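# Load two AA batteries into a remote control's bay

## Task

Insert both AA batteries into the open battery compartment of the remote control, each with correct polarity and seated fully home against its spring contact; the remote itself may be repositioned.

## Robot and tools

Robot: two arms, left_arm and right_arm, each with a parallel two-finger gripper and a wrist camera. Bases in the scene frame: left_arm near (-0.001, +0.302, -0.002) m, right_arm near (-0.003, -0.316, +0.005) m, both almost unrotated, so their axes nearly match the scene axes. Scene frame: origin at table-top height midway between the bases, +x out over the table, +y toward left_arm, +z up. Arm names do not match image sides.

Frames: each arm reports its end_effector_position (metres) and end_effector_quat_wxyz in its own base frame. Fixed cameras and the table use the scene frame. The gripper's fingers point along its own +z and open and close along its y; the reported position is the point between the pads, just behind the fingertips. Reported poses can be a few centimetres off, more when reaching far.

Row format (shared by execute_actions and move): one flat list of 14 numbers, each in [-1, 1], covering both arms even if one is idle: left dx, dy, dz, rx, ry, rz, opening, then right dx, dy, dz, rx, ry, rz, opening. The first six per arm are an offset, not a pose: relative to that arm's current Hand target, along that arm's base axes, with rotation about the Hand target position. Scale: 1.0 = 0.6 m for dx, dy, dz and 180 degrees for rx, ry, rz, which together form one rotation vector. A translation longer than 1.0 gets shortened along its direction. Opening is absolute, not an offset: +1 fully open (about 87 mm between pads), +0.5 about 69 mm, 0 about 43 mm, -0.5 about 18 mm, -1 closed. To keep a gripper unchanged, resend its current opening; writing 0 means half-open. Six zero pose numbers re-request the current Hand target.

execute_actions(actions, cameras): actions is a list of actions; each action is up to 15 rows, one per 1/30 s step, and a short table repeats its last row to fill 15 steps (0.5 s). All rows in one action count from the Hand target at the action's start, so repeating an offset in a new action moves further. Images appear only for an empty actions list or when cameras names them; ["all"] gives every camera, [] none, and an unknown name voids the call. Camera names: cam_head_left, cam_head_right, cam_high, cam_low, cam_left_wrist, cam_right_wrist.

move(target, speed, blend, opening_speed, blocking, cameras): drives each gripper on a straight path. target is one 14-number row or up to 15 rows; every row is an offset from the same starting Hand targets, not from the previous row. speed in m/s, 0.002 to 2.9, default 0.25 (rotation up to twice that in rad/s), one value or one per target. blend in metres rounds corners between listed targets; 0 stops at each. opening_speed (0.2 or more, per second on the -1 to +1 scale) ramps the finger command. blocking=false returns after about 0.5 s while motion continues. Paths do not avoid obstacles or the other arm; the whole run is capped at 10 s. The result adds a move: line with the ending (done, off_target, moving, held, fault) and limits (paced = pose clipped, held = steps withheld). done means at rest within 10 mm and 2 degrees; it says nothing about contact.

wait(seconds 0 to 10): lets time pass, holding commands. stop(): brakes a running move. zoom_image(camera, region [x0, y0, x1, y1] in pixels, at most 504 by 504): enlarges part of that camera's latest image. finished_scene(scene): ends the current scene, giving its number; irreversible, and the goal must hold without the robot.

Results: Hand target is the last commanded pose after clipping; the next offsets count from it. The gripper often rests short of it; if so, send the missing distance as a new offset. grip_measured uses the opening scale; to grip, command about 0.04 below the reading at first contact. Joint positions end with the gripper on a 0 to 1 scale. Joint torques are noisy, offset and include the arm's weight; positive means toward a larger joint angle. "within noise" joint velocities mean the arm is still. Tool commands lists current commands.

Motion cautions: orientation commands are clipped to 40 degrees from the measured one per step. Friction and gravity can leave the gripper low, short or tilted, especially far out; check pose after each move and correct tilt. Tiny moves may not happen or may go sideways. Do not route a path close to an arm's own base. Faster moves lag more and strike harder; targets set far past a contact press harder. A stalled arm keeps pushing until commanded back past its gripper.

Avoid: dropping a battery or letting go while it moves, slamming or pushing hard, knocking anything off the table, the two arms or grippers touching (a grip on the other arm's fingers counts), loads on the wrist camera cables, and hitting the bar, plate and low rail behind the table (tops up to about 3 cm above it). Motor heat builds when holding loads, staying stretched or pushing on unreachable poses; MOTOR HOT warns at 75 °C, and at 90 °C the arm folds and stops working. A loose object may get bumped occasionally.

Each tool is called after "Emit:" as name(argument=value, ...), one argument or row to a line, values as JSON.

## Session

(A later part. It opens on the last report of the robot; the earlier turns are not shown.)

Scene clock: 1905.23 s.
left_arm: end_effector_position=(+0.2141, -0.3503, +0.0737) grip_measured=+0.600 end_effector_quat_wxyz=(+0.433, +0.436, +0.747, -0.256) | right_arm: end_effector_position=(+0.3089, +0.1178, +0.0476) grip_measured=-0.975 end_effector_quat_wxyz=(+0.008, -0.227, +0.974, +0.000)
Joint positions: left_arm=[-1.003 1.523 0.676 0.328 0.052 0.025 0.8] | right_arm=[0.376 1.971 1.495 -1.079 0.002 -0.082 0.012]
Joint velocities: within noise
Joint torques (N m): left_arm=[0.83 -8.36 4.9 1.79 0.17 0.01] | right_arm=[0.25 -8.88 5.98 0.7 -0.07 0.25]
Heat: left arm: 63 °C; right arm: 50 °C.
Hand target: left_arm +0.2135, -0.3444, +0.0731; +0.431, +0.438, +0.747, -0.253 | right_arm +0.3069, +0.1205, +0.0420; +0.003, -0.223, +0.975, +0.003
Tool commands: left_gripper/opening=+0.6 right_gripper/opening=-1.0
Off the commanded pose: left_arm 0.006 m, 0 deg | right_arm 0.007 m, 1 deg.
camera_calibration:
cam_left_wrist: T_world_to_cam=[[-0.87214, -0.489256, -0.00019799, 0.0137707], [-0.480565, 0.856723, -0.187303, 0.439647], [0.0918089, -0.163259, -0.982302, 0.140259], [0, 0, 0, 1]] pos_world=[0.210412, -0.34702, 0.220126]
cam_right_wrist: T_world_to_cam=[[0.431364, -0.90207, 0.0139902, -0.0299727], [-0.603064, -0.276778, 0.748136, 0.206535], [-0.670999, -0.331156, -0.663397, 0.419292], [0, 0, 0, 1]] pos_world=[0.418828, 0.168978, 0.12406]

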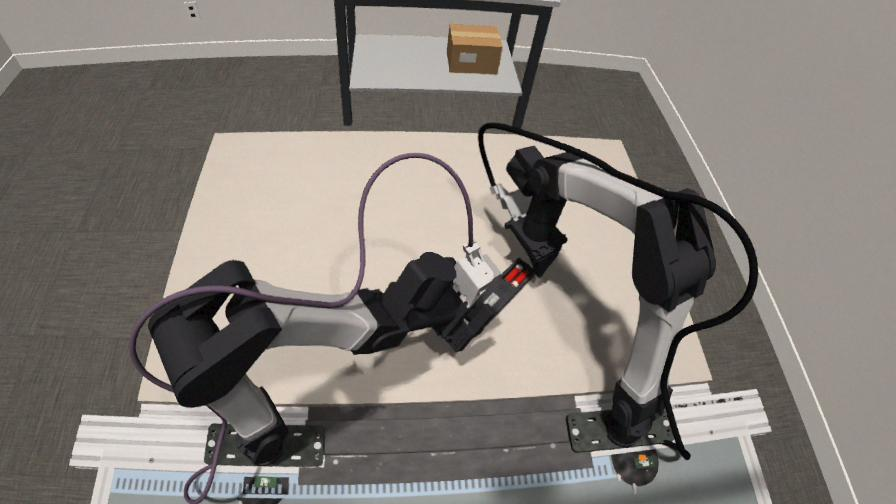

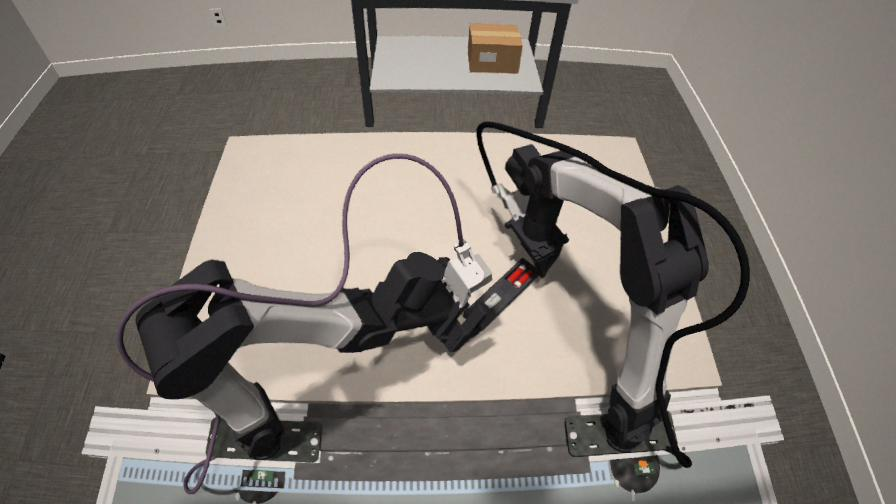

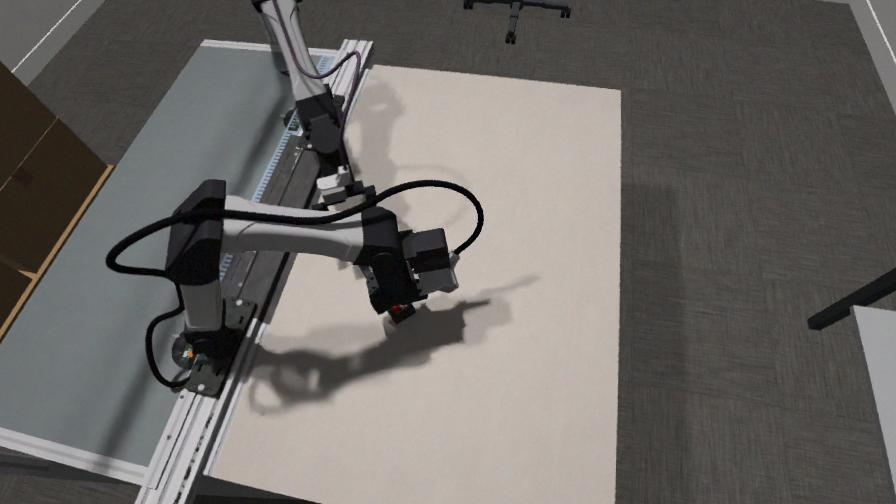

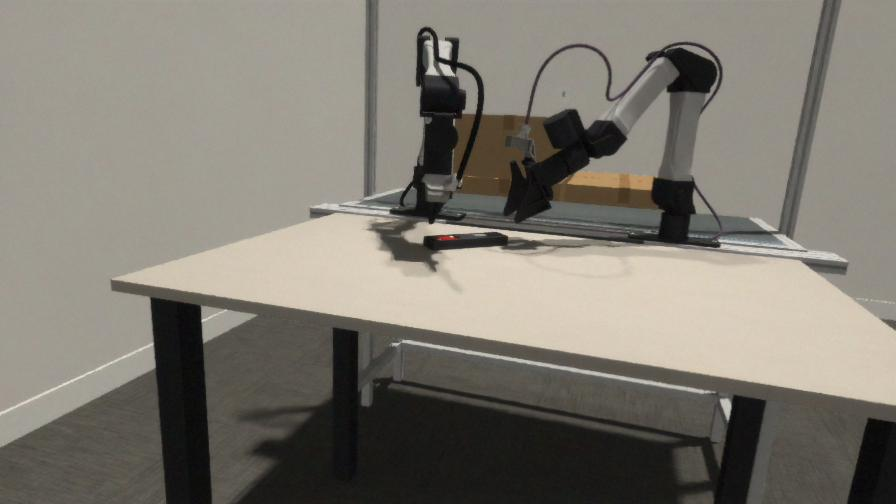

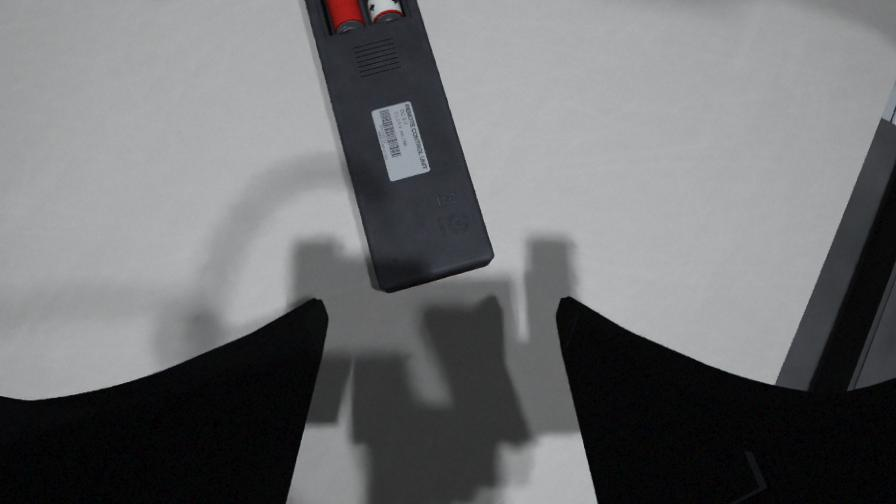

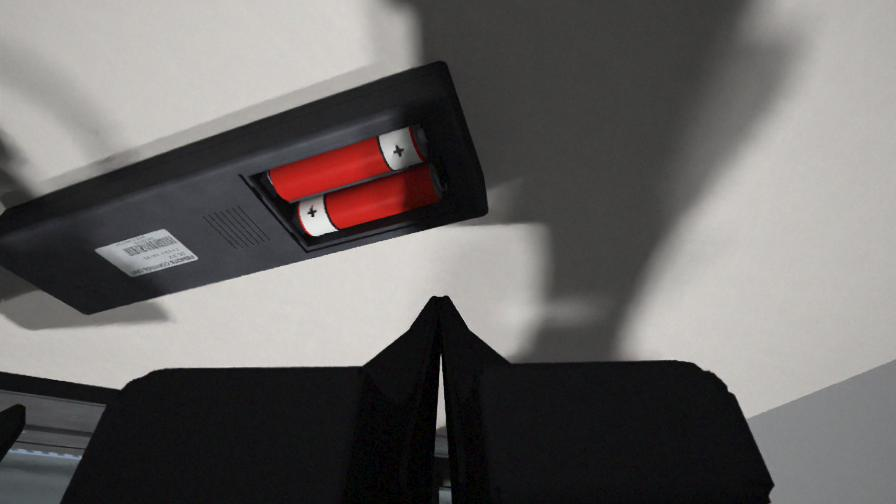

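Emit:
wait(
  seconds=1,
  cameras=["all"],
)

Scene clock: 1907.73 s.
left_arm: end_effector_position=(+0.2141, -0.3503, +0.0737) grip_measured=+0.600 end_effector_quat_wxyz=(+0.433, +0.436, +0.747, -0.256) | right_arm: end_effector_position=(+0.3089, +0.1178, +0.0476) grip_measured=-0.975 end_effector_quat_wxyz=(+0.008, -0.227, +0.974, +0.000)
Joint positions: left_arm=[-1.003 1.523 0.676 0.328 0.052 0.025 0.8] | right_arm=[0.376 1.971 1.495 -1.079 0.002 -0.082 0.012]
Joint torques (N m): left_arm=[0.65 -8.32 4.81 1.72 0.21 0.04] | right_arm=[0.23 -8.87 5.98 0.7 -0.08 0.25]
Heat: left arm: 63 °C; right arm: 50 °C.
Hand target: left_arm +0.2135, -0.3444, +0.0731; +0.431, +0.438, +0.747, -0.253 | right_arm +0.3069, +0.1205, +0.0420; +0.003, -0.223, +0.975, +0.003
Tool commands: left_gripper/opening=+0.6 right_gripper/opening=-1.0
Off the commanded pose: left_arm 0.006 m, 0 deg | right_arm 0.007 m, 1 deg.
wait: 1.00 s; at rest from the start
camera_calibration:
cam_left_wrist: T_world_to_cam=[[-0.87214, -0.489256, -0.00019799, 0.0137707], [-0.480565, 0.856723, -0.187303, 0.439647], [0.0918089, -0.163259, -0.982302, 0.140259], [0, 0, 0, 1]] pos_world=[0.210412, -0.34702, 0.220126]
cam_right_wrist: T_world_to_cam=[[0.431364, -0.90207, 0.0139902, -0.0299727], [-0.603064, -0.276778, 0.748136, 0.206535], [-0.670999, -0.331156, -0.663397, 0.419292], [0, 0, 0, 1]] pos_world=[0.418828, 0.168978, 0.12406]

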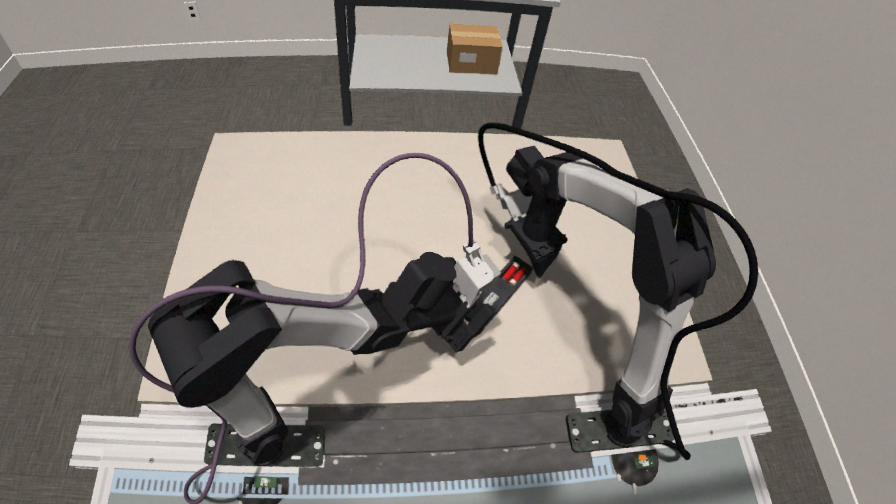

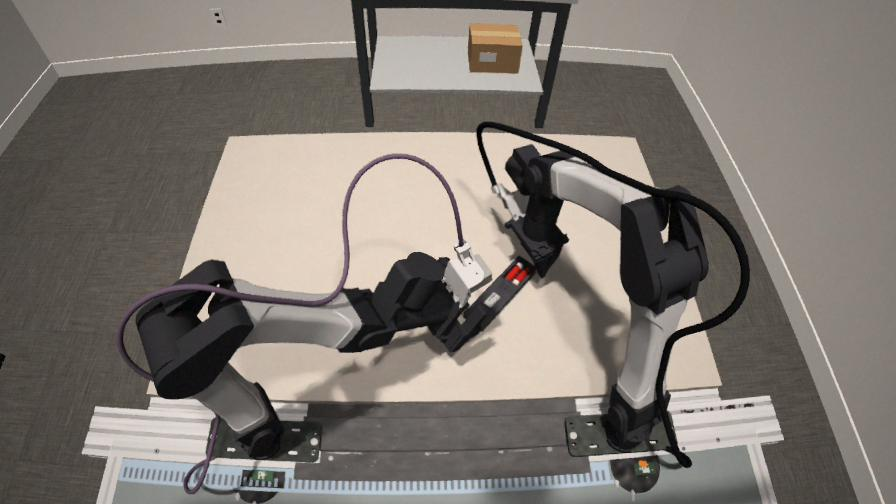

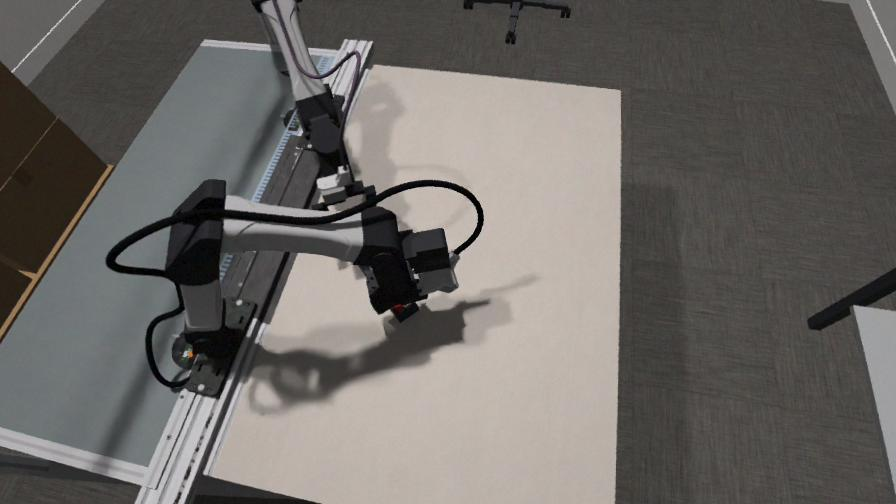

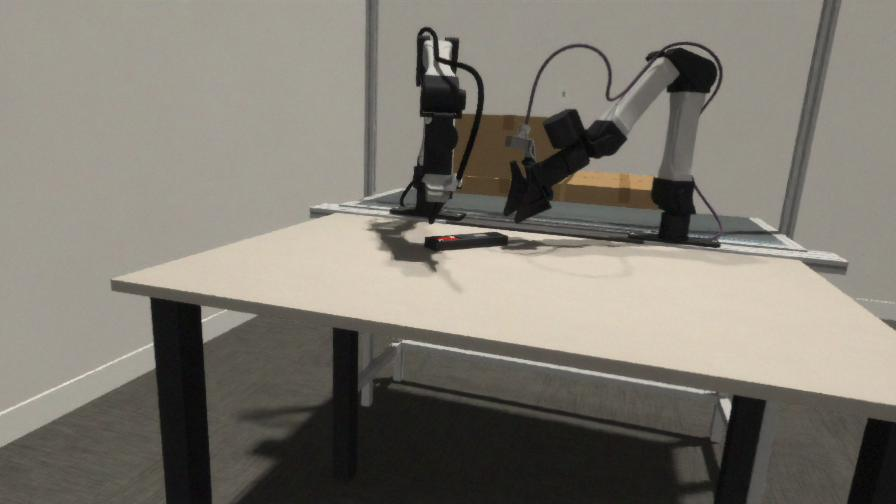

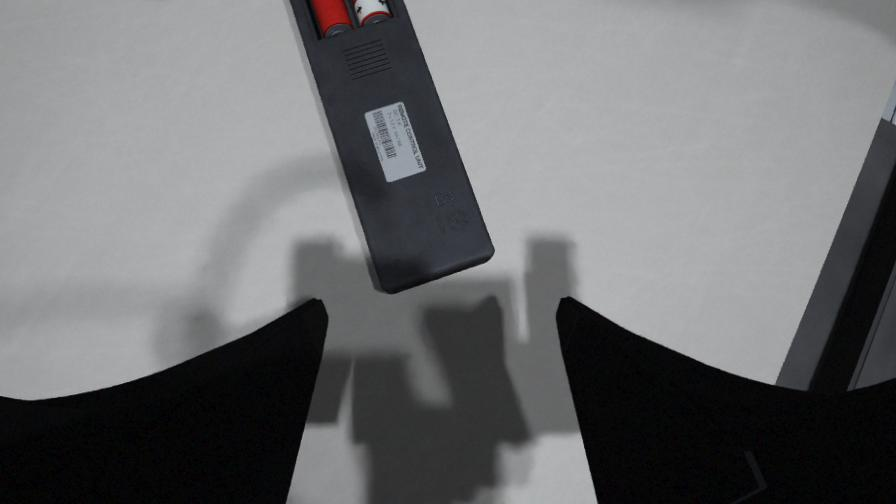

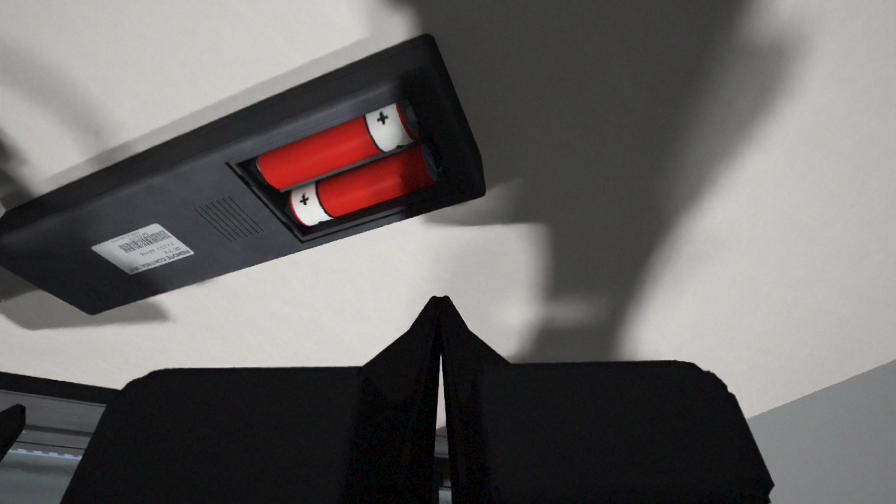

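Emit:
finished_scene(
  scene=1,
)

The scene is finished: the task was done.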